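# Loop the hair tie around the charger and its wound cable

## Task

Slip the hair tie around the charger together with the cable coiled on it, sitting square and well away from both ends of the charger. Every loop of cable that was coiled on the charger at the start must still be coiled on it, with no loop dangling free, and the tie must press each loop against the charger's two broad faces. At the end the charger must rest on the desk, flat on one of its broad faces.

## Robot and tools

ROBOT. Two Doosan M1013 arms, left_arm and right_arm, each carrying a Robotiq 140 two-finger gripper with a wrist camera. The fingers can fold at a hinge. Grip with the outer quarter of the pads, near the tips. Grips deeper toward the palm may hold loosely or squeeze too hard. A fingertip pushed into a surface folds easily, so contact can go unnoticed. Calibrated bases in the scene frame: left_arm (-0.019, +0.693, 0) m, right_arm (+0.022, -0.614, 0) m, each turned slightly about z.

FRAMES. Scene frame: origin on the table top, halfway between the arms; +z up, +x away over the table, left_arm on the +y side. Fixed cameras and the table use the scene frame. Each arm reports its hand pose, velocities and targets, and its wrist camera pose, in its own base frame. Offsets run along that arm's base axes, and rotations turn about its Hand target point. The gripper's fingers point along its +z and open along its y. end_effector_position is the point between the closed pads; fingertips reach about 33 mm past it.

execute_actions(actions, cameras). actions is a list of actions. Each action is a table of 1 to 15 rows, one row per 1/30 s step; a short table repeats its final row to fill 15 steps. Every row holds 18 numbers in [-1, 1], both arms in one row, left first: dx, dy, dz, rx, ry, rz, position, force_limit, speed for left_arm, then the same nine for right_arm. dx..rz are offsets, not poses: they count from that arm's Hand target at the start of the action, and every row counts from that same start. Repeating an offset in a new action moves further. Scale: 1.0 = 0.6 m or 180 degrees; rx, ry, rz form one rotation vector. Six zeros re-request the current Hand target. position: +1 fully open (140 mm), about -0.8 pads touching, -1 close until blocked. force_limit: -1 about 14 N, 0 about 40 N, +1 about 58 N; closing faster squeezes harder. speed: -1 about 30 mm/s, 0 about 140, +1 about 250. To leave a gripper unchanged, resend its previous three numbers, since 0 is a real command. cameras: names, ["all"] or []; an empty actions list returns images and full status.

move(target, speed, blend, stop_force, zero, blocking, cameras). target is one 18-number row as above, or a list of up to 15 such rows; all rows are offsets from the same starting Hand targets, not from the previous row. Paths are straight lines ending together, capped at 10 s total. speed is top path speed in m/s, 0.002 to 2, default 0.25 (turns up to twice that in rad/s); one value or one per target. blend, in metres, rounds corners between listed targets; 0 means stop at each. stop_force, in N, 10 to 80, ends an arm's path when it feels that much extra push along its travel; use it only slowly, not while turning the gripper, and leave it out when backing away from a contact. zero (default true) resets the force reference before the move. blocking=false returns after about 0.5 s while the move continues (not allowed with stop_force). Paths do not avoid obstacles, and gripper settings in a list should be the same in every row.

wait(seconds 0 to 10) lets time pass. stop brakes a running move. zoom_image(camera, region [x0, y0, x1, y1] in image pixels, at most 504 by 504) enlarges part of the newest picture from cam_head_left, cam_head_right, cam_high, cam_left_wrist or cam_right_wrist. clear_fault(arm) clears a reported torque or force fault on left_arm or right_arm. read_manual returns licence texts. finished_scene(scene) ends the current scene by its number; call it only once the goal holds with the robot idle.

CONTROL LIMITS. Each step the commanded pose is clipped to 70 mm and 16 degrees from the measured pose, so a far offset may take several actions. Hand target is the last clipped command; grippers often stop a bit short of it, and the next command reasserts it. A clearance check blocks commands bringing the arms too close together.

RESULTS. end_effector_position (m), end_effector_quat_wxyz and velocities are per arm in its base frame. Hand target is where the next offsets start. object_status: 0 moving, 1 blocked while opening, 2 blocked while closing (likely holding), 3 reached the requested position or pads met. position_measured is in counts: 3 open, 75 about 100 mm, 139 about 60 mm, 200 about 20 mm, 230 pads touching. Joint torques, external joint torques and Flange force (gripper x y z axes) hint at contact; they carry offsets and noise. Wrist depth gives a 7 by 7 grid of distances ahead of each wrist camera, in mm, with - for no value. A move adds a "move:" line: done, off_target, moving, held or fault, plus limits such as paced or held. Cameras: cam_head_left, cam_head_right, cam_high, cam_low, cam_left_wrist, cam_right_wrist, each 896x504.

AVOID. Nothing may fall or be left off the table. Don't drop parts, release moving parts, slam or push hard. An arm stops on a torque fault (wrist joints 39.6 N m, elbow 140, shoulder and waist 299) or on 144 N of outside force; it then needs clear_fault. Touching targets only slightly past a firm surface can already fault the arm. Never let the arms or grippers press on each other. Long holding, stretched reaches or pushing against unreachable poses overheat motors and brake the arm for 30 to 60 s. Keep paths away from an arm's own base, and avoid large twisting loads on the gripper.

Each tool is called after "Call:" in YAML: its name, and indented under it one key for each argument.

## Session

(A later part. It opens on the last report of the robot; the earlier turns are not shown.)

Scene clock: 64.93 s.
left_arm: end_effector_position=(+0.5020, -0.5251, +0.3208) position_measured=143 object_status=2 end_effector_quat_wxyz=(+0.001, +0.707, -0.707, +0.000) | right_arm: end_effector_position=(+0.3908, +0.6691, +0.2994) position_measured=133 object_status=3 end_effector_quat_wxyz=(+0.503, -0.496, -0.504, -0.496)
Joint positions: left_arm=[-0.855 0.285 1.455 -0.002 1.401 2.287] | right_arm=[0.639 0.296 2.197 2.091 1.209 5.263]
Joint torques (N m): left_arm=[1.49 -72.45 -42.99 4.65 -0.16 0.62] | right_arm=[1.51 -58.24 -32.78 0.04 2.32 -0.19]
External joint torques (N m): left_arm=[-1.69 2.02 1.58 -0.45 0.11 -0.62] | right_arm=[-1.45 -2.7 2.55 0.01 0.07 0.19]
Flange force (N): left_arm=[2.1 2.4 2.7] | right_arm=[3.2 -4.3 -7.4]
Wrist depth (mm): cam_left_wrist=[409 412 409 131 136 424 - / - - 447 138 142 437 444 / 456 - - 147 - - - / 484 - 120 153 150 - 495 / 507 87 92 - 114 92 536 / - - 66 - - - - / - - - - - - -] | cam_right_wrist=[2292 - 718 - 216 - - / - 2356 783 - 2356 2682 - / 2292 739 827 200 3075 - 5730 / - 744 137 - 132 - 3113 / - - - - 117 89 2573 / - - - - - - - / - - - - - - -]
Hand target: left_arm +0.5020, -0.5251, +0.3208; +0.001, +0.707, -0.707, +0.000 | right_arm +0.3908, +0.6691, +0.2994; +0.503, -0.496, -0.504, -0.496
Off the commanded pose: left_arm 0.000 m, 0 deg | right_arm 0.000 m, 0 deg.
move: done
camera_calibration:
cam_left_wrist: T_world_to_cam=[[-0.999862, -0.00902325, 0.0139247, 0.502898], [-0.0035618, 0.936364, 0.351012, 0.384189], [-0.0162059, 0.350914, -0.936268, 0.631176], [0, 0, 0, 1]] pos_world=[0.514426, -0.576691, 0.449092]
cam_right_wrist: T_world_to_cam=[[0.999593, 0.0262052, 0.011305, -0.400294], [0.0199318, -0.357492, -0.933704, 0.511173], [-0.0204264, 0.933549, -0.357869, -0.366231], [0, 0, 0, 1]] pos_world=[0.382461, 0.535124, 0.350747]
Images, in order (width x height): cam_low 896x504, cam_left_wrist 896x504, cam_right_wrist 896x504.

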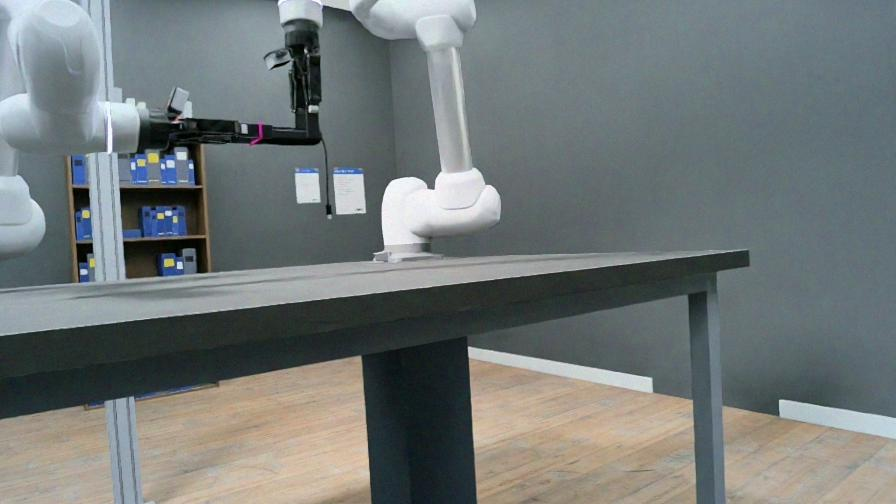

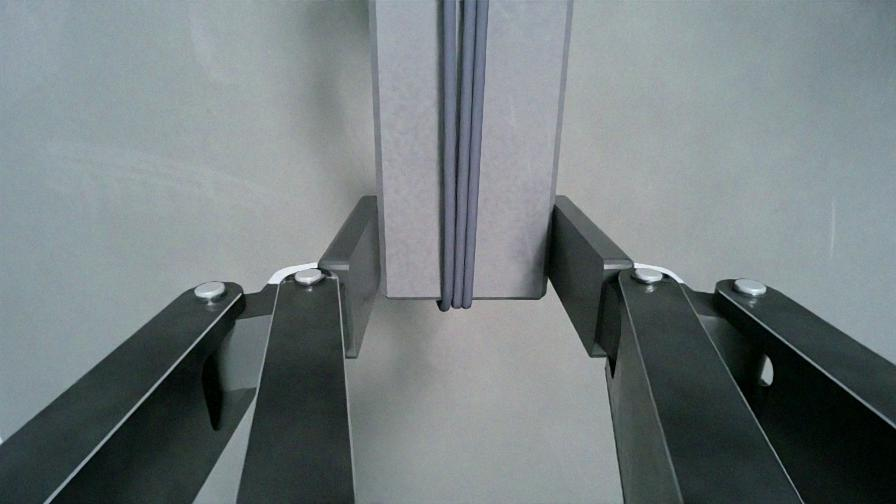

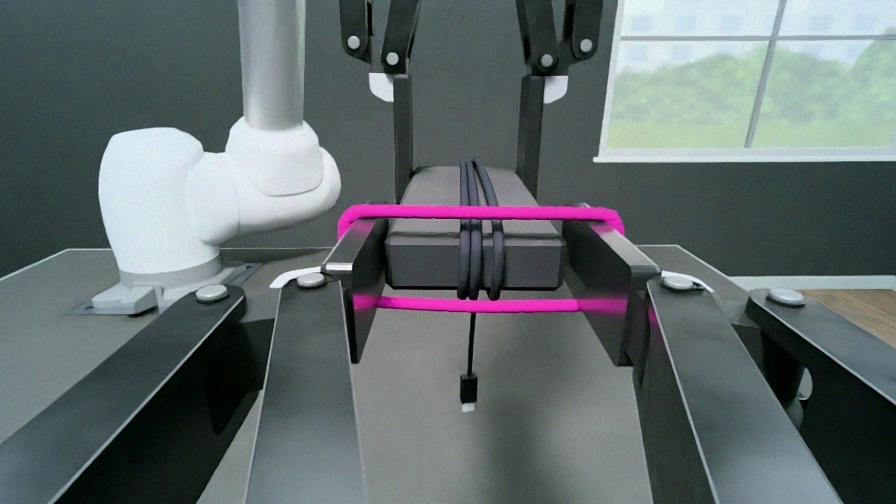

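Call:
move:
  target: [0,0,0,0,0,0,-1,0,-1,0,0.085,-0.003,0,0,0,-0.03,1,-1]
  speed: 0.05
  cameras: ["cam_left_wrist","cam_right_wrist","cam_low","cam_head_left"]

Call:
zoom_image:
  camera: "cam_right_wrist"
  region: [320, 120, 640, 340]

Call:
zoom_image:
  camera: "cam_low"
  region: [180, 90, 340, 170]

Scene clock: 66.70 s.
left_arm: end_effector_position=(+0.5020, -0.5251, +0.3208) position_measured=143 object_status=2 end_effector_quat_wxyz=(+0.001, +0.707, -0.707, +0.000) | right_arm: end_effector_position=(+0.3908, +0.7201, +0.2976) position_measured=133 object_status=3 end_effector_quat_wxyz=(+0.503, -0.496, -0.504, -0.496)
Joint positions: left_arm=[-0.855 0.285 1.455 -0.002 1.401 2.287] | right_arm=[0.713 0.34 2.134 2.153 1.16 5.255]
Joint torques (N m): left_arm=[1.74 -72.68 -42.94 4.68 -0.07 0.7] | right_arm=[1.33 -63.34 -33.26 -0.18 2.29 -0.21]
External joint torques (N m): left_arm=[-1.9 1.97 1.46 -0.47 0.03 -0.7] | right_arm=[-1.31 -2.42 2.26 0.01 0.1 0.21]
Flange force (N): left_arm=[2.4 2.6 2.6] | right_arm=[2.8 -3.4 -6.8]
Wrist depth (mm): cam_left_wrist=[409 - 137 131 133 414 - / - 434 138 138 440 447 - / 465 461 - 147 462 - - / - - 120 156 150 - - / - 87 92 - 113 92 - / - - 66 560 - - - / - - - - - - -] | cam_right_wrist=[- 714 173 - 170 1940 - / - 704 729 2448 182 - - / 671 706 788 2448 - - - / 653 716 - - 127 - - / - - - 100 98 89 2599 / - - - - - - - / - - - - - - -]
Hand target: left_arm +0.5020, -0.5251, +0.3208; +0.001, +0.707, -0.707, +0.000 | right_arm +0.3908, +0.7201, +0.2976; +0.503, -0.496, -0.504, -0.496
Off the commanded pose: left_arm 0.000 m, 0 deg | right_arm 0.000 m, 0 deg.
move: done
camera_calibration:
cam_left_wrist: T_world_to_cam=[[-0.999862, -0.00902327, 0.0139256, 0.502898], [-0.00356304, 0.936397, 0.350924, 0.384248], [-0.0162063, 0.350826, -0.9363, 0.63114], [0, 0, 0, 1]] pos_world=[0.514426, -0.576692, 0.449092]
cam_right_wrist: T_world_to_cam=[[0.999593, 0.0262052, 0.011305, -0.40161], [0.0199318, -0.357492, -0.933704, 0.527724], [-0.0204264, 0.933549, -0.357869, -0.414486], [0, 0, 0, 1]] pos_world=[0.382461, 0.586124, 0.348947]
Images, in order (width x height): cam_head_left 896x504, cam_low 896x504, cam_left_wrist 896x504, cam_right_wrist 896x504.

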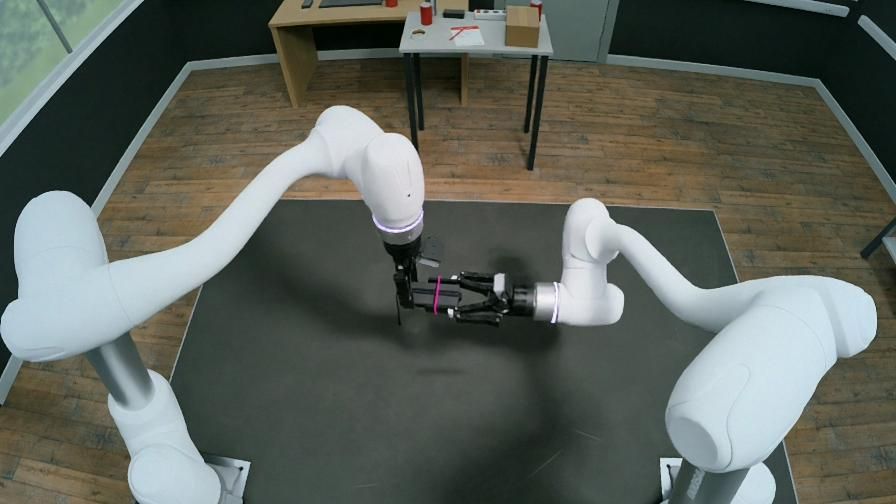

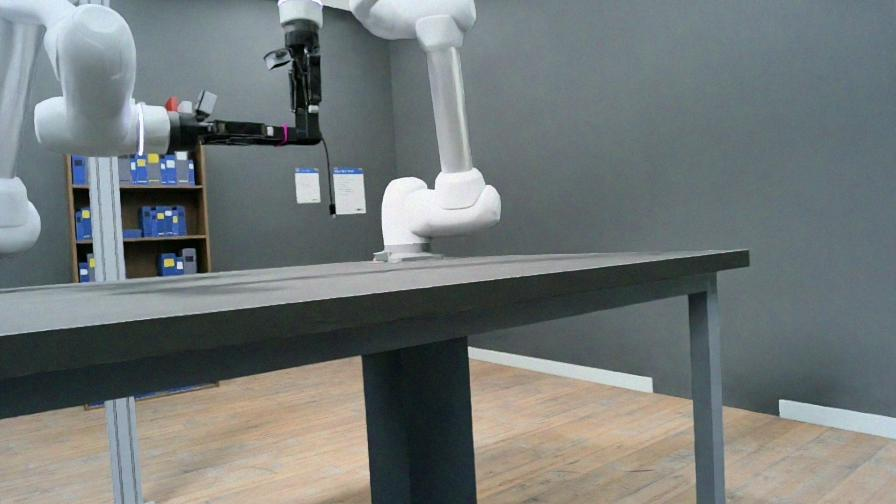

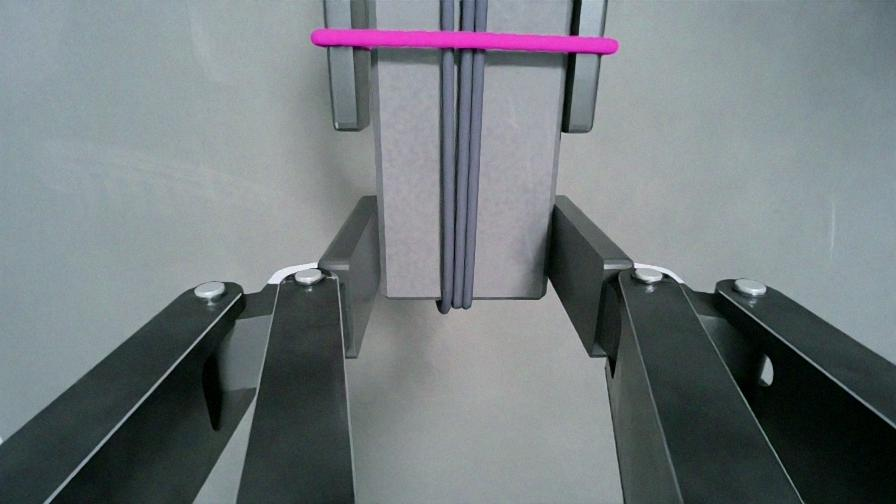

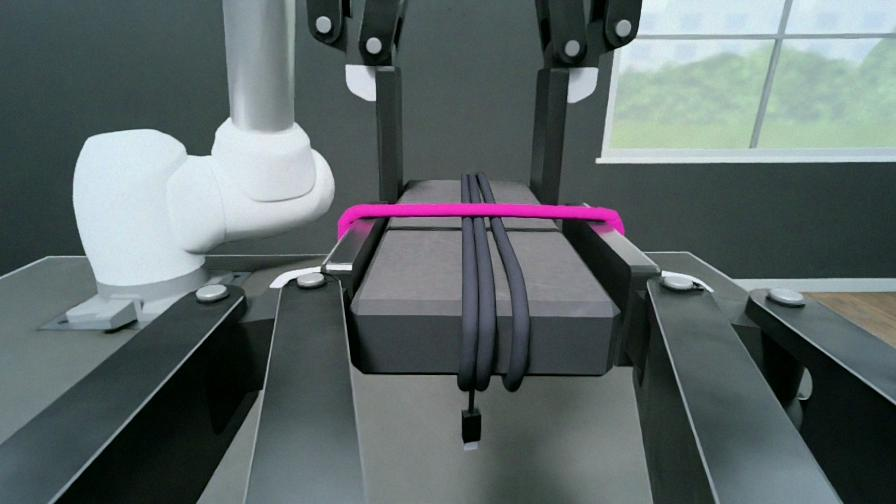

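Scaled by 1.575 from the camera's 896x504 image, which has a finer 1280x720 frame.

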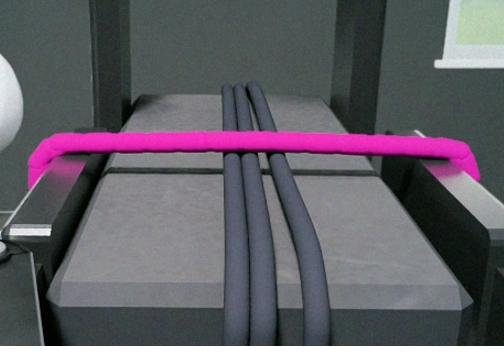

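Scaled by 3.150 from the camera's 896x504 image, which has a finer 1280x720 frame.

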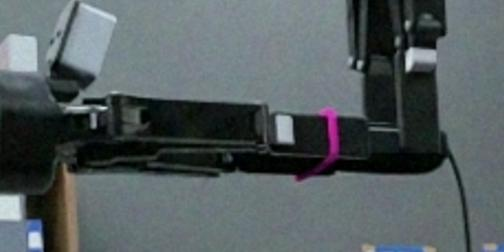

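Call:
move:
  target:
    - [0,0,0,0,0,0,-1,0,-1,0.001,0.013,0,0,0,0,-0.03,1,-1]
    - [0,0,0,0,0,0,-1,0,-1,0.001,0.013,0,0,0,0,-1,-0.4,-1]
  speed: 0.05

Call:
wait:
  seconds: 1
  cameras: ["cam_left_wrist","cam_right_wrist","cam_low"]

Call:
zoom_image:
  camera: "cam_right_wrist"
  region: [320, 120, 640, 340]

Call:
zoom_image:
  camera: "cam_low"
  region: [180, 90, 340, 170]

Scene clock: 68.67 s.
left_arm: end_effector_position=(+0.5021, -0.5250, +0.3208) position_measured=143 object_status=2 end_effector_quat_wxyz=(+0.001, +0.707, -0.707, +0.000) | right_arm: end_effector_position=(+0.3913, +0.7280, +0.2976) position_measured=141 object_status=2 end_effector_quat_wxyz=(+0.503, -0.496, -0.504, -0.496)
Joint positions: left_arm=[-0.854 0.285 1.455 -0.002 1.401 2.287] | right_arm=[0.723 0.347 2.123 2.16 1.153 5.255]
Joint torques (N m): left_arm=[-24.93 -74.91 -38.1 -7.57 4.3 1.35] | right_arm=[-19.04 -58.4 -48.45 9.51 -4.56 -0.16]
External joint torques (N m): left_arm=[24.98 3.99 -3.54 11.81 -4.35 -1.35] | right_arm=[19.01 -8.17 17.38 -9.69 6.94 0.16]
Flange force (N): left_arm=[-12.9 -32.6 3.4] | right_arm=[3.3 -38.0 -21.2]
Wrist depth (mm): cam_left_wrist=[425 415 131 129 133 418 406 / - 437 140 139 143 438 445 / 487 452 - 147 152 470 468 / 497 - 121 155 149 488 483 / - 87 101 521 114 92 516 / - - 66 - - - - / - - - - - - -] | cam_right_wrist=[2599 681 168 - 164 2137 - / 2313 727 748 - - - - / 653 708 783 - 201 1925 - / 664 710 - - 128 2711 - / - - - 93 92 89 2654 / - - - 94 - - - / - - - - - - -]
Hand target: left_arm +0.5020, -0.5251, +0.3208; +0.001, +0.707, -0.707, +0.000 | right_arm +0.3914, +0.7279, +0.2976; +0.503, -0.496, -0.504, -0.496
Off the commanded pose: left_arm 0.000 m, 0 deg | right_arm 0.000 m, 0 deg.
move: done

Scene clock: 69.67 s.
left_arm: end_effector_position=(+0.5020, -0.5251, +0.3208) position_measured=143 object_status=2 end_effector_quat_wxyz=(+0.001, +0.707, -0.707, +0.000) | right_arm: end_effector_position=(+0.3914, +0.7279, +0.2976) position_measured=141 object_status=2 end_effector_quat_wxyz=(+0.503, -0.496, -0.504, -0.496)
Joint positions: left_arm=[-0.855 0.285 1.455 -0.002 1.401 2.287] | right_arm=[0.723 0.347 2.123 2.16 1.153 5.255]
Joint torques (N m): left_arm=[-27.86 -75.54 -37.14 -9.4 5.28 1.35] | right_arm=[-22.09 -57.57 -49.93 10.79 -5.64 -0.19]
External joint torques (N m): left_arm=[27.72 4.92 -4.26 13.6 -5.32 -1.35] | right_arm=[22.07 -9.2 18.99 -10.98 8.03 0.19]
Flange force (N): left_arm=[-13.6 -37.2 4.3] | right_arm=[3.8 -42.6 -22.5]
Wrist depth (mm): cam_left_wrist=[411 - 129 130 134 419 414 / 432 - - 138 144 435 - / 457 - - 146 148 - - / - - 121 154 149 483 - / - 87 92 - 114 92 511 / - - 66 - - - - / - - - 598 - - -] | cam_right_wrist=[- 674 168 2067 164 1925 - / - 672 750 - 2401 2521 - / 642 706 783 - 2626 2547 2654 / 669 710 - 136 126 - 3275 / - - - 93 92 89 - / - - - 95 - - - / - - - 432 - - -]
Hand target: left_arm +0.5020, -0.5251, +0.3208; +0.001, +0.707, -0.707, +0.000 | right_arm +0.3914, +0.7279, +0.2976; +0.503, -0.496, -0.504, -0.496
Tool commands: left_gripper/position=-1.0 left_gripper/force_limit=+0.0 left_gripper/speed=-1.0 right_gripper/position=-1.0 right_gripper/force_limit=-0.4 right_gripper/speed=-1.0
Off the commanded pose: left_arm 0.000 m, 0 deg | right_arm 0.000 m, 0 deg.
wait: 1.00 s; at rest by 0.17 s
camera_calibration:
cam_left_wrist: T_world_to_cam=[[-0.999862, -0.00911678, 0.0138901, 0.50286], [-0.00366303, 0.936396, 0.350925, 0.384298], [-0.016206, 0.350826, -0.9363, 0.63114], [0, 0, 0, 1]] pos_world=[0.514426, -0.576691, 0.449092]
cam_right_wrist: T_world_to_cam=[[0.999593, 0.0262052, 0.011305, -0.402414], [0.0199318, -0.357492, -0.933704, 0.530501], [-0.0204264, 0.933549, -0.357869, -0.421755], [0, 0, 0, 1]] pos_world=[0.383061, 0.593924, 0.348947]
Images, in order (width x height): cam_low 896x504, cam_left_wrist 896x504, cam_right_wrist 896x504.

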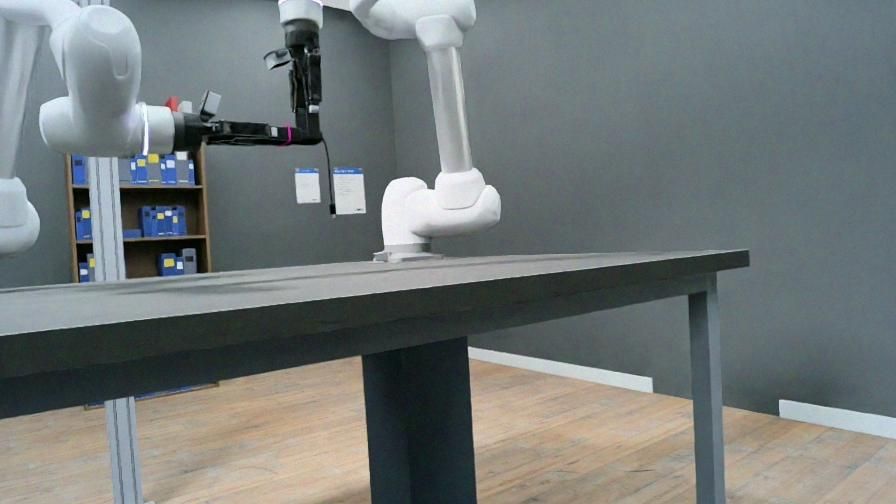

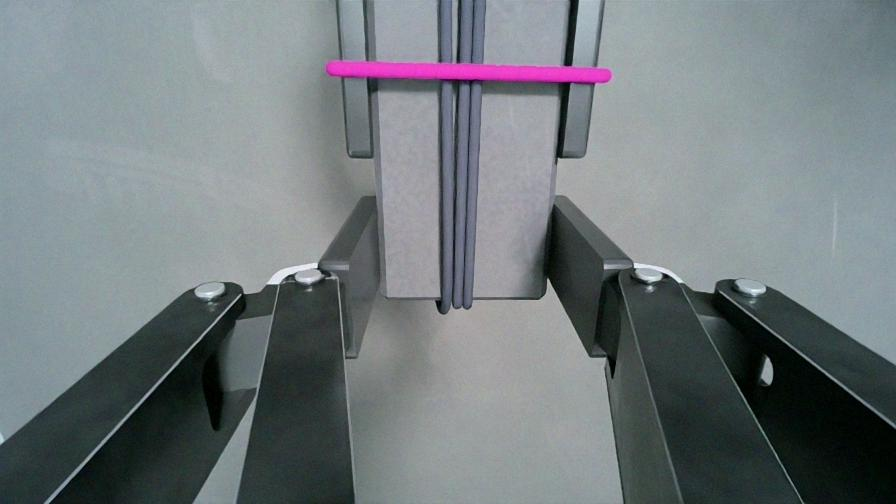

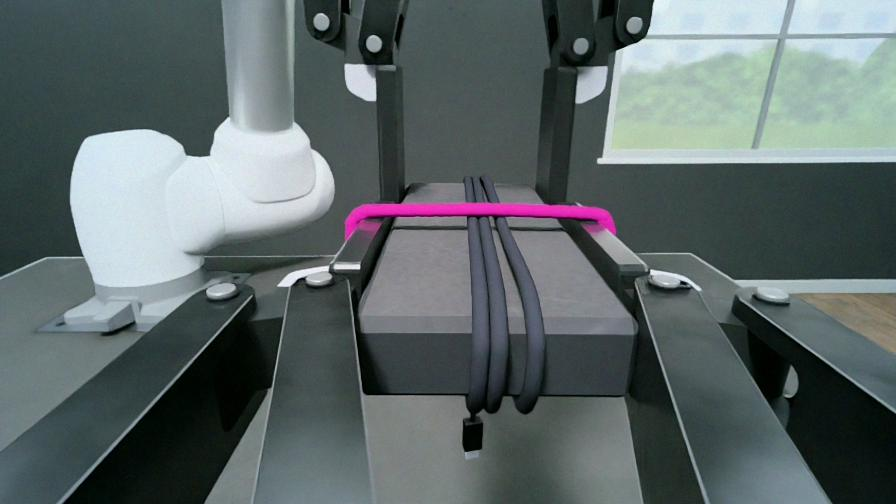

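Scaled by 1.575 from the camera's 896x504 image, which has a finer 1280x720 frame.

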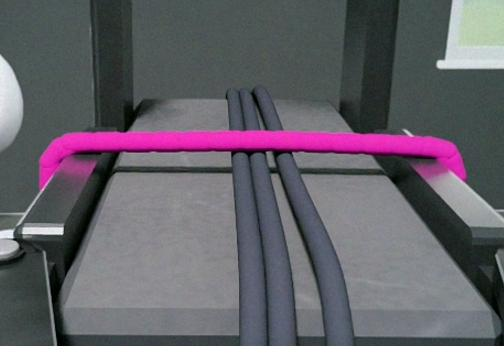

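Scaled by 3.150 from the camera's 896x504 image, which has a finer 1280x720 frame.

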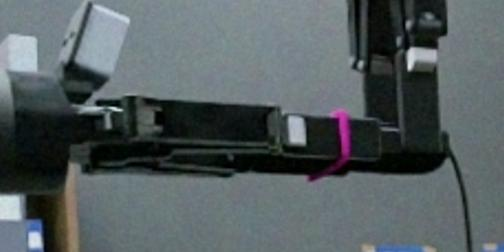

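Call:
move:
  target: [0,0,0,0,0,0,-1,0,-1,-0.002,0,0,0,0,0,-1,-0.4,-1]
  speed: 0.01

Scene clock: 77.77 s.
left_arm: end_effector_position=(+0.5019, -0.5251, +0.3208) position_measured=143 object_status=2 end_effector_quat_wxyz=(+0.001, +0.707, -0.707, +0.000) | right_arm: end_effector_position=(+0.3903, +0.7279, +0.2976) position_measured=141 object_status=2 end_effector_quat_wxyz=(+0.503, -0.496, -0.504, -0.496)
Joint positions: left_arm=[-0.855 0.285 1.455 -0.002 1.401 2.287] | right_arm=[0.724 0.346 2.124 2.162 1.152 5.254]
Joint torques (N m): left_arm=[-18.09 -73.22 -42.66 -4.67 0.54 1.07] | right_arm=[-7.6 -59.95 -44.45 5.55 -1.76 -0.24]
External joint torques (N m): left_arm=[18.05 2.26 0.91 8.91 -0.6 -1.07] | right_arm=[7.47 -6.26 13.57 -5.72 4.14 0.24]
Flange force (N): left_arm=[-14.3 -18.6 2.9] | right_arm=[2.6 -23.6 -23.3]
Wrist depth (mm): cam_left_wrist=[- 410 131 130 133 - - / 418 426 - 137 144 433 - / 452 462 - 147 459 - 471 / - - 121 156 149 - - / - 87 92 507 114 92 - / - - 66 - - - - / - - - - - - -] | cam_right_wrist=[- 664 168 - 164 - - / 1940 655 716 - 2379 - 2101 / 600 700 781 - 176 - - / 681 708 142 - 125 2155 - / - - - - 92 89 2626 / - - - 95 - - - / - - - 442 - - -]
Hand target: left_arm +0.5020, -0.5251, +0.3208; +0.001, +0.707, -0.707, +0.000 | right_arm +0.3902, +0.7279, +0.2976; +0.503, -0.496, -0.504, -0.496
Off the commanded pose: left_arm 0.000 m, 0 deg | right_arm 0.000 m, 0 deg.
move: done

Call:
move:
  target: [0,0,0,0,0,0,0.3,-1,-1,0,0,0,0,0,0,-1,-0.4,-1]
  cameras: ["cam_left_wrist"]

Call:
move:
  target: [0,0,0.233,0,0,0,0.3,-1,-1,0,0,0,0,0,0,-1,-0.4,-1]
  cameras: ["cam_left_wrist","cam_right_wrist","cam_low"]

Scene clock: 80.10 s.
left_arm: end_effector_position=(+0.5020, -0.5251, +0.3208) position_measured=91 object_status=0 end_effector_quat_wxyz=(+0.001, +0.707, -0.707, +0.000) | right_arm: end_effector_position=(+0.3902, +0.7279, +0.2976) position_measured=141 object_status=2 end_effector_quat_wxyz=(+0.503, -0.496, -0.504, -0.496)
Joint positions: left_arm=[-0.855 0.285 1.455 -0.002 1.401 2.287] | right_arm=[0.724 0.346 2.124 2.162 1.152 5.254]
Joint torques (N m): left_arm=[1.83 -70.39 -41.33 4.83 0 0.66] | right_arm=[1.36 -66 -34.98 0.23 3.11 -0.17]
External joint torques (N m): left_arm=[-1.77 -0.14 -0.03 -0.62 -0.04 -0.66] | right_arm=[-1.33 -0.62 3.92 -0.42 -0.72 0.17]
Flange force (N): left_arm=[2.1 2.7 0.0] | right_arm=[0.4 -3.8 -7.3]
Wrist depth (mm): cam_left_wrist=[412 412 130 131 134 - - / 432 437 - 139 141 - - / - - - 147 146 451 463 / 488 - 140 156 144 486 490 / - 84 108 514 518 92 88 / - - - - - 68 88 / - - 606 - - - -] | cam_right_wrist=[- 2401 165 - 173 170 - / - 746 695 2033 173 - 2050 / 615 706 746 - - - 2193 / 618 710 - 127 125 - 2682 / - - - 93 95 89 2547 / - - - - - - - / - - - - - - -]
Hand target: left_arm +0.5020, -0.5251, +0.3208; +0.001, +0.707, -0.707, +0.000 | right_arm +0.3902, +0.7279, +0.2976; +0.503, -0.496, -0.504, -0.496
Off the commanded pose: left_arm 0.000 m, 0 deg | right_arm 0.000 m, 0 deg.
move: done
camera_calibration:
cam_left_wrist: T_world_to_cam=[[-0.999862, -0.00902327, 0.0139256, 0.502898], [-0.00356304, 0.936397, 0.350924, 0.384248], [-0.0162063, 0.350826, -0.9363, 0.63114], [0, 0, 0, 1]] pos_world=[0.514426, -0.576692, 0.449092]
Images, in order (width x height): cam_left_wrist 896x504.

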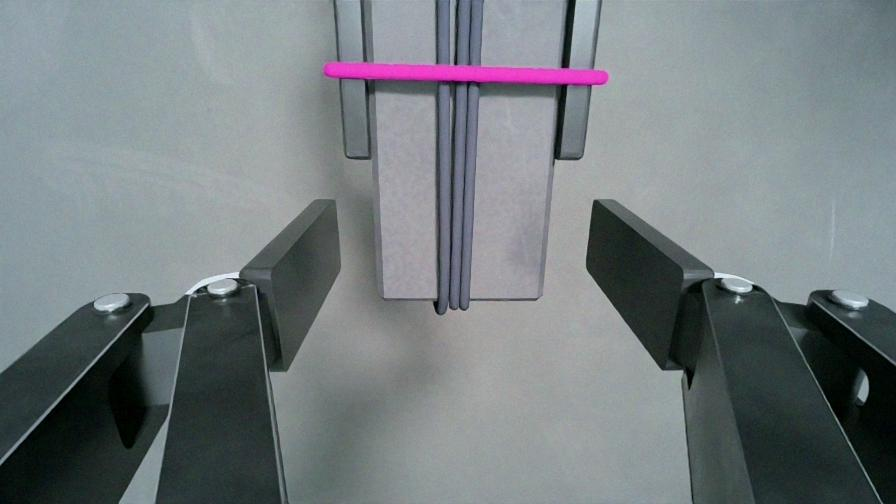

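Scene clock: 81.07 s.
left_arm: end_effector_position=(+0.5020, -0.5251, +0.4605) position_measured=91 object_status=3 end_effector_quat_wxyz=(+0.001, +0.707, -0.707, +0.000) | right_arm: end_effector_position=(+0.3902, +0.7279, +0.2976) position_measured=141 object_status=2 end_effector_quat_wxyz=(+0.503, -0.496, -0.504, -0.496)
Joint positions: left_arm=[-0.855 0.275 1.217 -0.002 1.649 2.286] | right_arm=[0.724 0.346 2.124 2.162 1.152 5.254]
Joint torques (N m): left_arm=[1.6 -69.97 -42.69 4.86 -0.07 0.65] | right_arm=[1.43 -66.11 -34.76 0.25 3.11 -0.2]
External joint torques (N m): left_arm=[-1.68 -0.01 0.8 -0.61 0.03 -0.65] | right_arm=[-1.38 -0.28 3.85 -0.45 -0.72 0.2]
Flange force (N): left_arm=[0.8 3.6 1.5] | right_arm=[0.0 -3.3 -7.0]
Wrist depth (mm): cam_left_wrist=[- - 565 - - 560 556 / - - - 276 - 550 - / 617 - - 290 - - - / 1657 - 141 - 143 649 - / - 84 109 683 - 92 87 / - - - - - 68 88 / - - - - - - -] | cam_right_wrist=[2017 737 722 - 2356 2401 - / - 2272 681 - - - 3192 / 647 704 781 3113 - - - / 615 706 - - 125 - 2654 / - - - - 92 89 2626 / - - - - - - - / - - - 435 - - -]
Hand target: left_arm +0.5020, -0.5251, +0.4606; +0.001, +0.707, -0.707, +0.000 | right_arm +0.3902, +0.7279, +0.2976; +0.503, -0.496, -0.504, -0.496
Off the commanded pose: left_arm 0.000 m, 0 deg | right_arm 0.000 m, 0 deg.
move: done
camera_calibration:
cam_left_wrist: T_world_to_cam=[[-0.999862, -0.00911843, 0.0138898, 0.500917], [-0.00366258, 0.936351, 0.351046, 0.335141], [-0.0162068, 0.350947, -0.936255, 0.762078], [0, 0, 0, 1]] pos_world=[0.514426, -0.576691, 0.588892]
cam_right_wrist: T_world_to_cam=[[0.999593, 0.0262052, 0.011305, -0.401214], [0.0199318, -0.357492, -0.933704, 0.530525], [-0.0204264, 0.933549, -0.357869, -0.42178], [0, 0, 0, 1]] pos_world=[0.381861, 0.593924, 0.348947]
Images, in order (width x height): cam_low 896x504, cam_left_wrist 896x504, cam_right_wrist 896x504.

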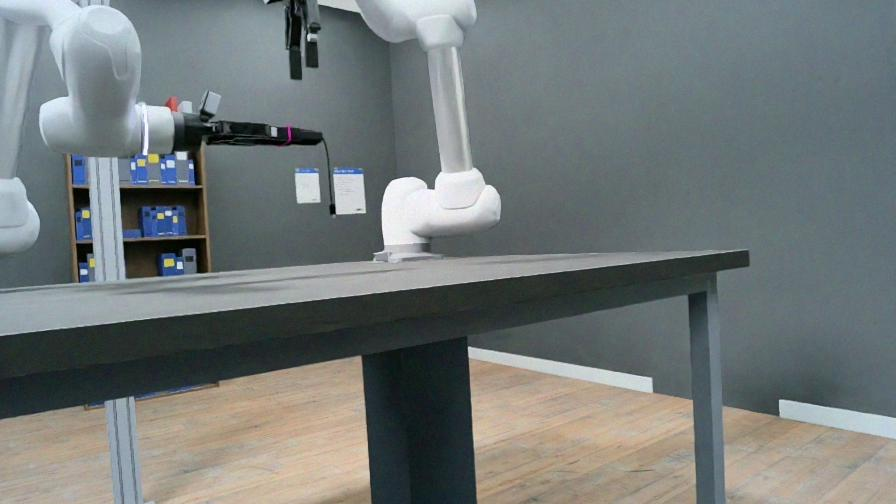

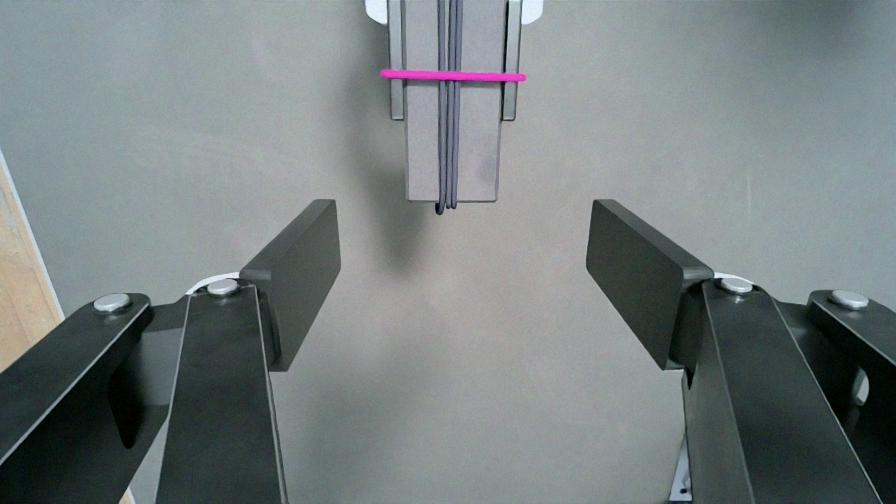

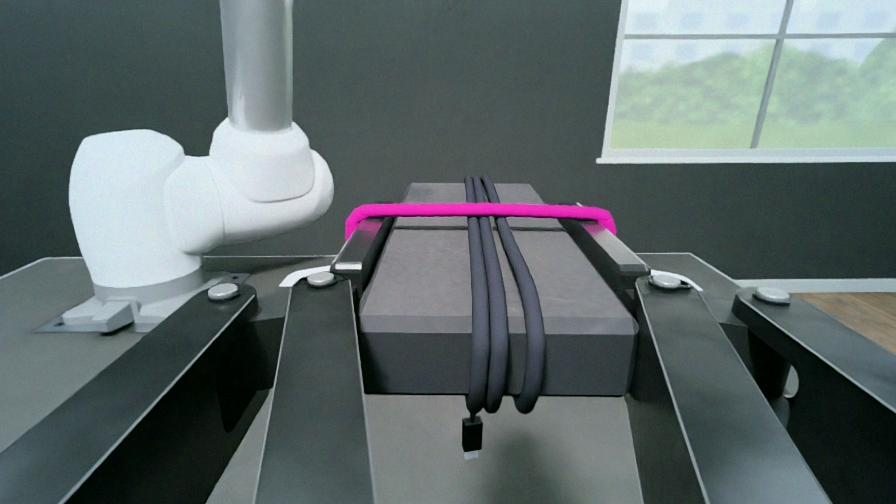

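Call:
move:
  target: [0,0,0,0,0,0,0.3,-1,-1,0,0,0,0,-0.5,0,-1,-0.4,-1]
  cameras: ["cam_left_wrist","cam_right_wrist","cam_low","cam_head_left"]

Call:
zoom_image:
  camera: "cam_low"
  region: [180, 60, 380, 200]

Call:
zoom_image:
  camera: "cam_left_wrist"
  region: [350, 0, 560, 240]

Scene clock: 85.00 s.
left_arm: end_effector_position=(+0.5020, -0.5251, +0.4606) position_measured=91 object_status=3 end_effector_quat_wxyz=(+0.001, +0.707, -0.707, +0.000) | right_arm: end_effector_position=(+0.3902, +0.7279, +0.2978) position_measured=141 object_status=2 end_effector_quat_wxyz=(+0.001, +0.000, +0.712, +0.702)
Joint positions: left_arm=[-0.855 0.275 1.217 -0.002 1.649 2.286] | right_arm=[0.73 0.335 2.129 2.173 1.126 3.683]
Joint torques (N m): left_arm=[1.89 -70.09 -41.92 4.85 0.07 0.68] | right_arm=[1.27 -65.26 -35.27 0.2 3.07 -0.17]
External joint torques (N m): left_arm=[-1.98 0.07 0.02 -0.59 -0.11 -0.68] | right_arm=[-1.3 -0.22 4.19 -0.43 -0.68 0.22]
Flange force (N): left_arm=[2.4 2.8 0.2] | right_arm=[3.6 -0.4 -7.4]
Wrist depth (mm): cam_left_wrist=[- 557 523 233 - 537 - / - 559 - 247 - - - / - - 565 - - - - / - - 141 - 145 121 - / - 84 122 - - 92 88 / - - - - - 68 88 / - - - 722 - - -] | cam_right_wrist=[322 - - - - - - / 359 461 - - - - 180 / 341 - 2599 2472 2547 - 1925 / 343 - - 127 128 - - / - - - 90 92 89 - / - - - - - - - / - - - - - - -]
Hand target: left_arm +0.5020, -0.5251, +0.4606; +0.001, +0.707, -0.707, +0.000 | right_arm +0.3902, +0.7279, +0.2976; +0.001, +0.000, +0.712, +0.702
Off the commanded pose: left_arm 0.000 m, 0 deg | right_arm 0.000 m, 0 deg.
move: done
camera_calibration:
cam_left_wrist: T_world_to_cam=[[-0.999862, -0.00902325, 0.0139247, 0.500952], [-0.0035618, 0.936364, 0.351012, 0.335117], [-0.0162059, 0.350914, -0.936268, 0.762066], [0, 0, 0, 1]] pos_world=[0.514426, -0.576691, 0.588892]
cam_right_wrist: T_world_to_cam=[[-0.0114672, 0.0260514, 0.999595, -0.300831], [0.933701, -0.357494, 0.0200283, -0.109859], [0.35787, 0.933552, -0.0202248, -0.669873], [0, 0, 0, 1]] pos_world=[0.338854, 0.593924, 0.289361]
Images, in order (width x height): cam_head_left 896x504, cam_low 896x504, cam_left_wrist 896x504, cam_right_wrist 896x504.

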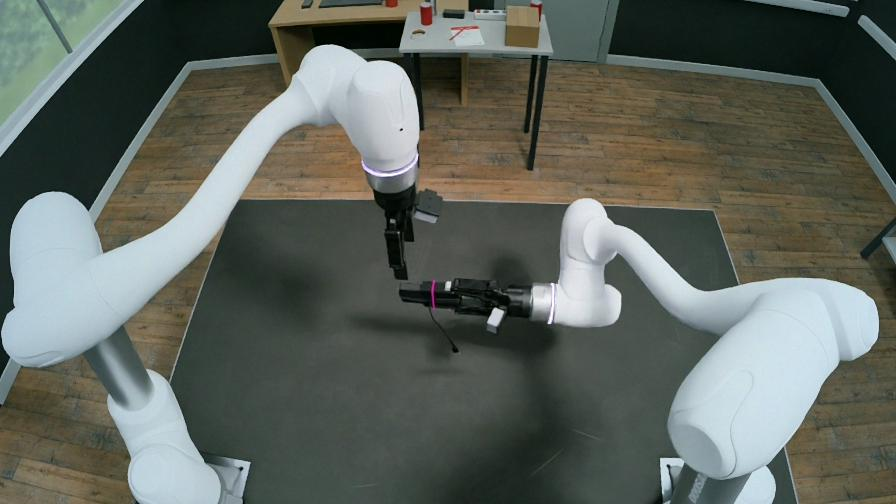

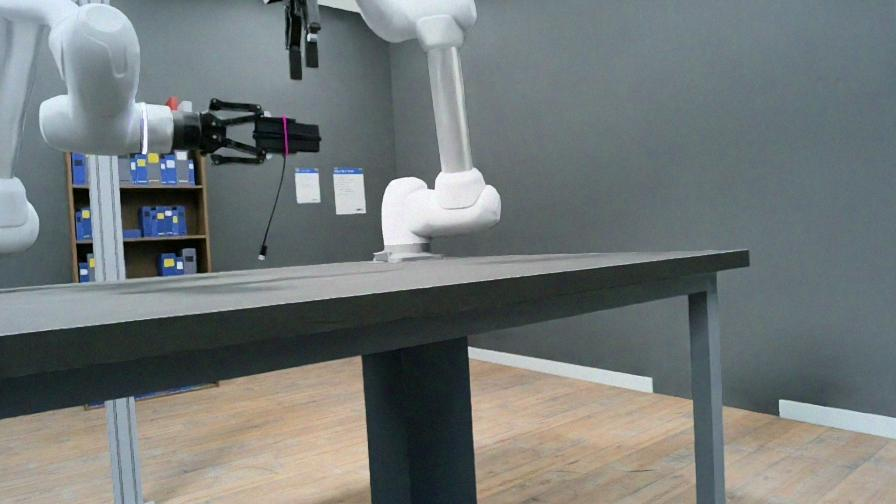

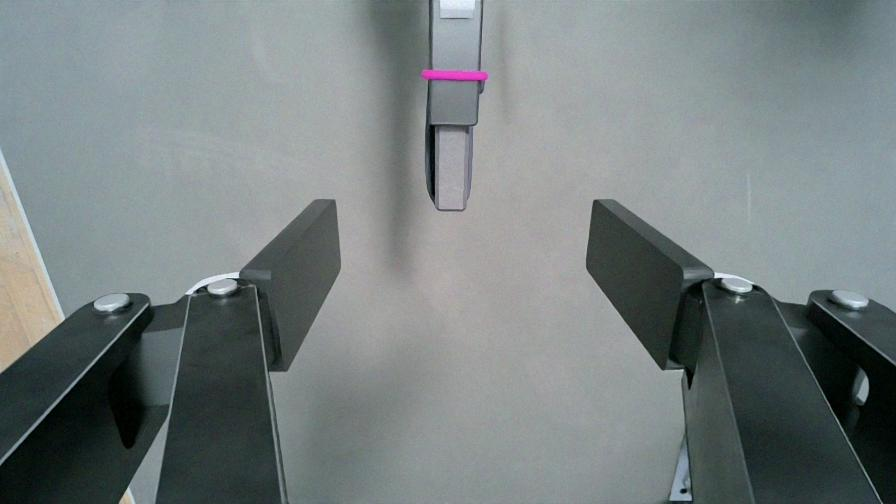

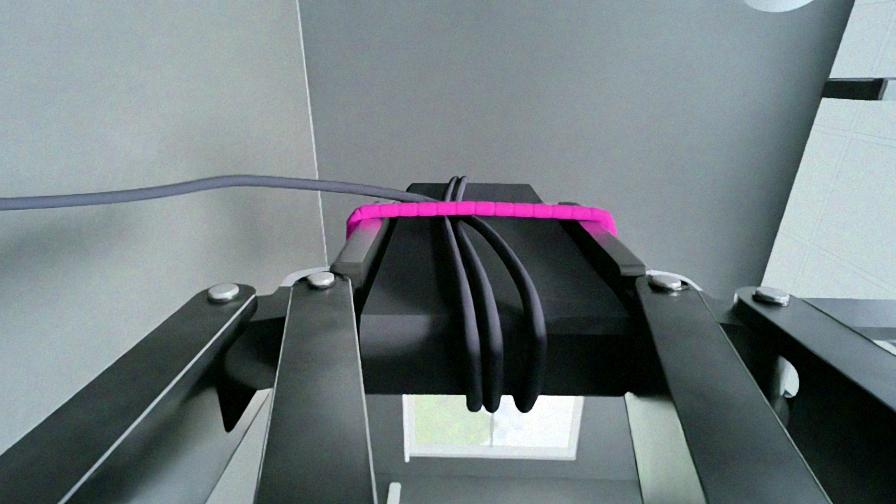

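Scaled by 2.520 from the camera's 896x504 image, which has a finer 1280x720 frame.

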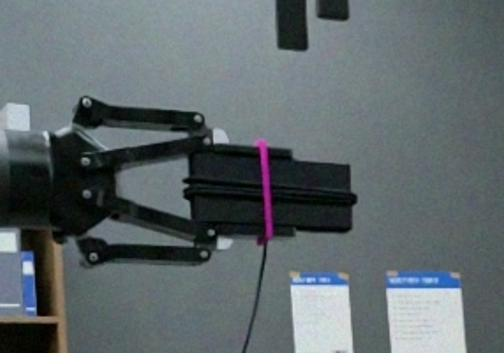

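Scaled by 2.100 from the camera's 896x504 image, which has a finer 1280x720 frame.

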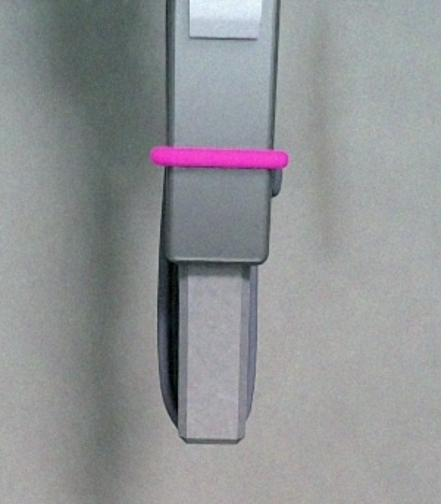

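Call:
move:
  target: [0,0,0,0,0,0,0.3,-1,-1,0,0,0,0,0.5,0,-1,-0.4,-1]
  cameras: ["cam_left_wrist","cam_right_wrist","cam_low","cam_head_left"]

Call:
zoom_image:
  camera: "cam_low"
  region: [180, 60, 380, 200]

Call:
zoom_image:
  camera: "cam_left_wrist"
  region: [350, 0, 560, 240]

Call:
zoom_image:
  camera: "cam_right_wrist"
  region: [320, 120, 640, 420]

Scene clock: 89.93 s.
left_arm: end_effector_position=(+0.5020, -0.5251, +0.4606) position_measured=91 object_status=3 end_effector_quat_wxyz=(+0.001, +0.707, -0.707, +0.000) | right_arm: end_effector_position=(+0.3902, +0.7279, +0.2975) position_measured=141 object_status=2 end_effector_quat_wxyz=(+0.503, -0.496, -0.504, -0.496)
Joint positions: left_arm=[-0.855 0.275 1.217 -0.002 1.649 2.286] | right_arm=[0.724 0.346 2.124 2.162 1.152 5.254]
Joint torques (N m): left_arm=[1.77 -69.96 -41.8 4.88 0.02 0.64] | right_arm=[1.15 -66.29 -34.76 0.22 3.3 -0.17]
External joint torques (N m): left_arm=[-1.73 -0.03 -0.09 -0.62 -0.06 -0.64] | right_arm=[-1.19 -0.28 3.64 -0.4 -0.91 0.17]
Flange force (N): left_arm=[2.2 2.4 -0.1] | right_arm=[0.2 -3.4 -6.2]
Wrist depth (mm): cam_left_wrist=[- 535 - 255 - - - / 562 548 564 277 - - - / - 631 598 286 631 593 - / - 628 140 - 144 121 - / - 84 109 - - 92 87 / - - - - - 68 88 / - - - - - - -] | cam_right_wrist=[- 706 648 - - - - / 2448 750 766 - 2547 - - / 648 704 776 2335 - - 2272 / 650 704 - 127 124 - - / - - - - - 89 - / - - - - - - - / - - - - - - -]
Hand target: left_arm +0.5020, -0.5251, +0.4606; +0.001, +0.707, -0.707, +0.000 | right_arm +0.3902, +0.7279, +0.2976; +0.503, -0.496, -0.504, -0.496
Off the commanded pose: left_arm 0.000 m, 0 deg | right_arm 0.000 m, 0 deg.
move: done
camera_calibration:
cam_left_wrist: T_world_to_cam=[[-0.999862, -0.00902327, 0.0139256, 0.500951], [-0.00356304, 0.936397, 0.350924, 0.335189], [-0.0162063, 0.350826, -0.9363, 0.762035], [0, 0, 0, 1]] pos_world=[0.514426, -0.576692, 0.588892]
cam_right_wrist: T_world_to_cam=[[0.999595, 0.0261711, 0.011211, -0.401161], [0.0198318, -0.357494, -0.933705, 0.530471], [-0.0204282, 0.933549, -0.357868, -0.421815], [0, 0, 0, 1]] pos_world=[0.381861, 0.593924, 0.348847]
Images, in order (width x height): cam_head_left 896x504, cam_low 896x504, cam_left_wrist 896x504, cam_right_wrist 896x504.

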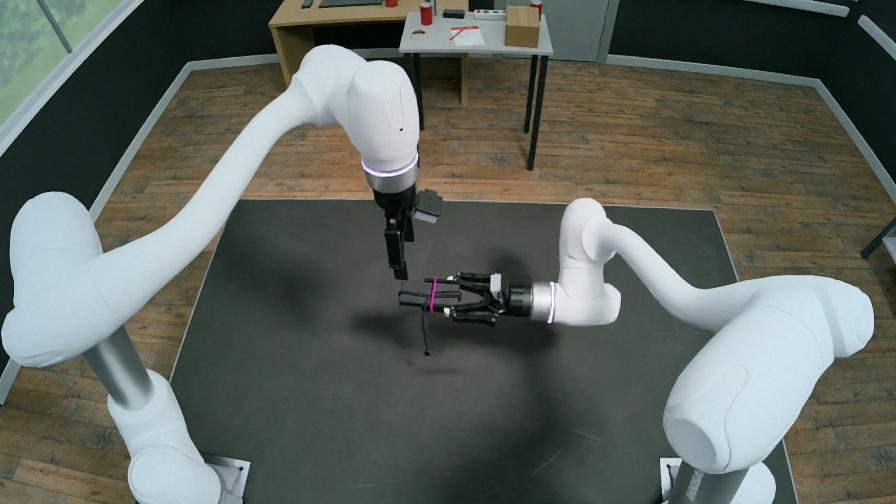

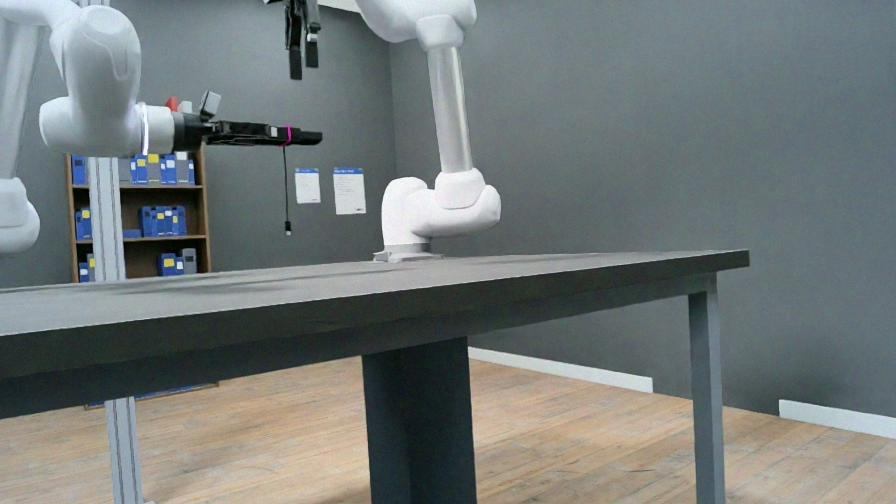

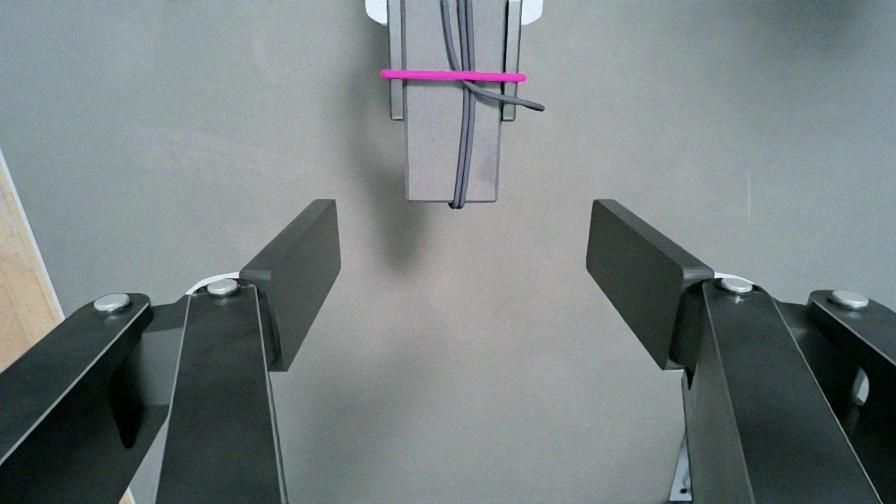

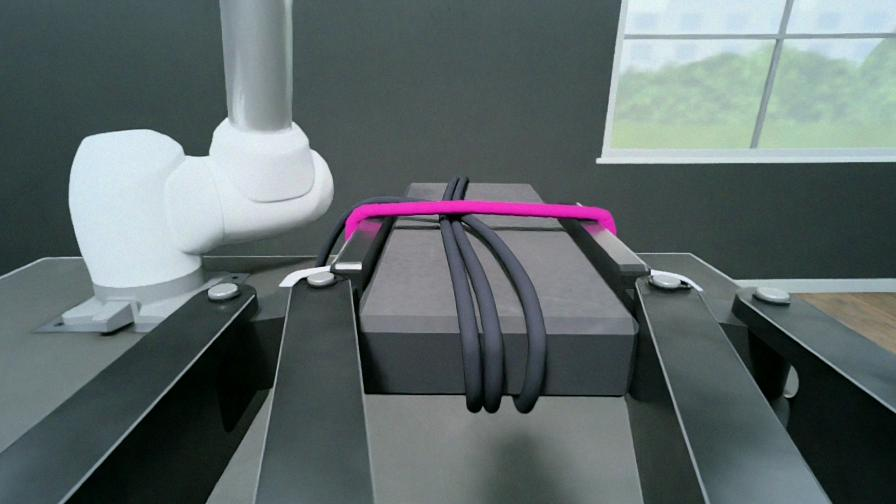

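Scaled by 2.520 from the camera's 896x504 image, which has a finer 1280x720 frame.

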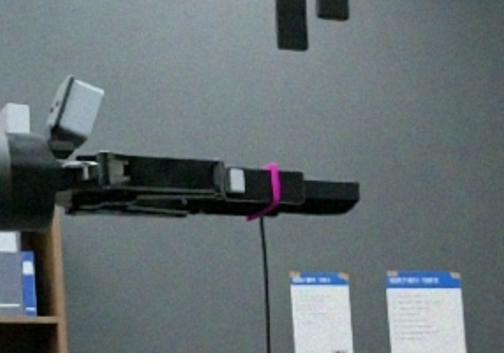

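Scaled by 2.100 from the camera's 896x504 image, which has a finer 1280x720 frame.

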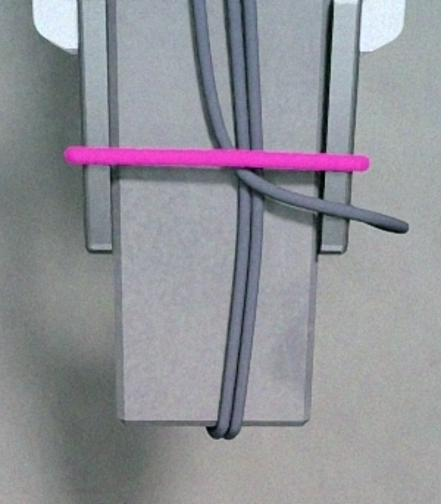

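Scaled by 1.575 from the camera's 896x504 image, which has a finer 1280x720 frame.

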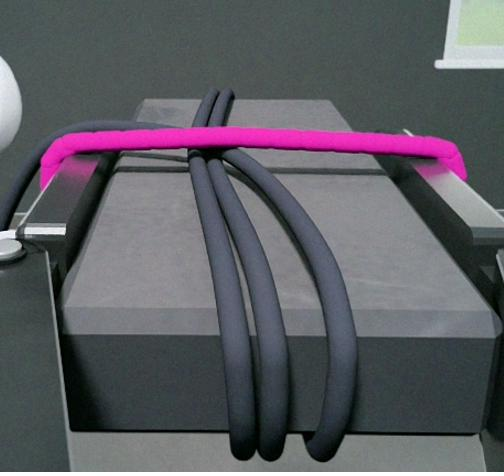

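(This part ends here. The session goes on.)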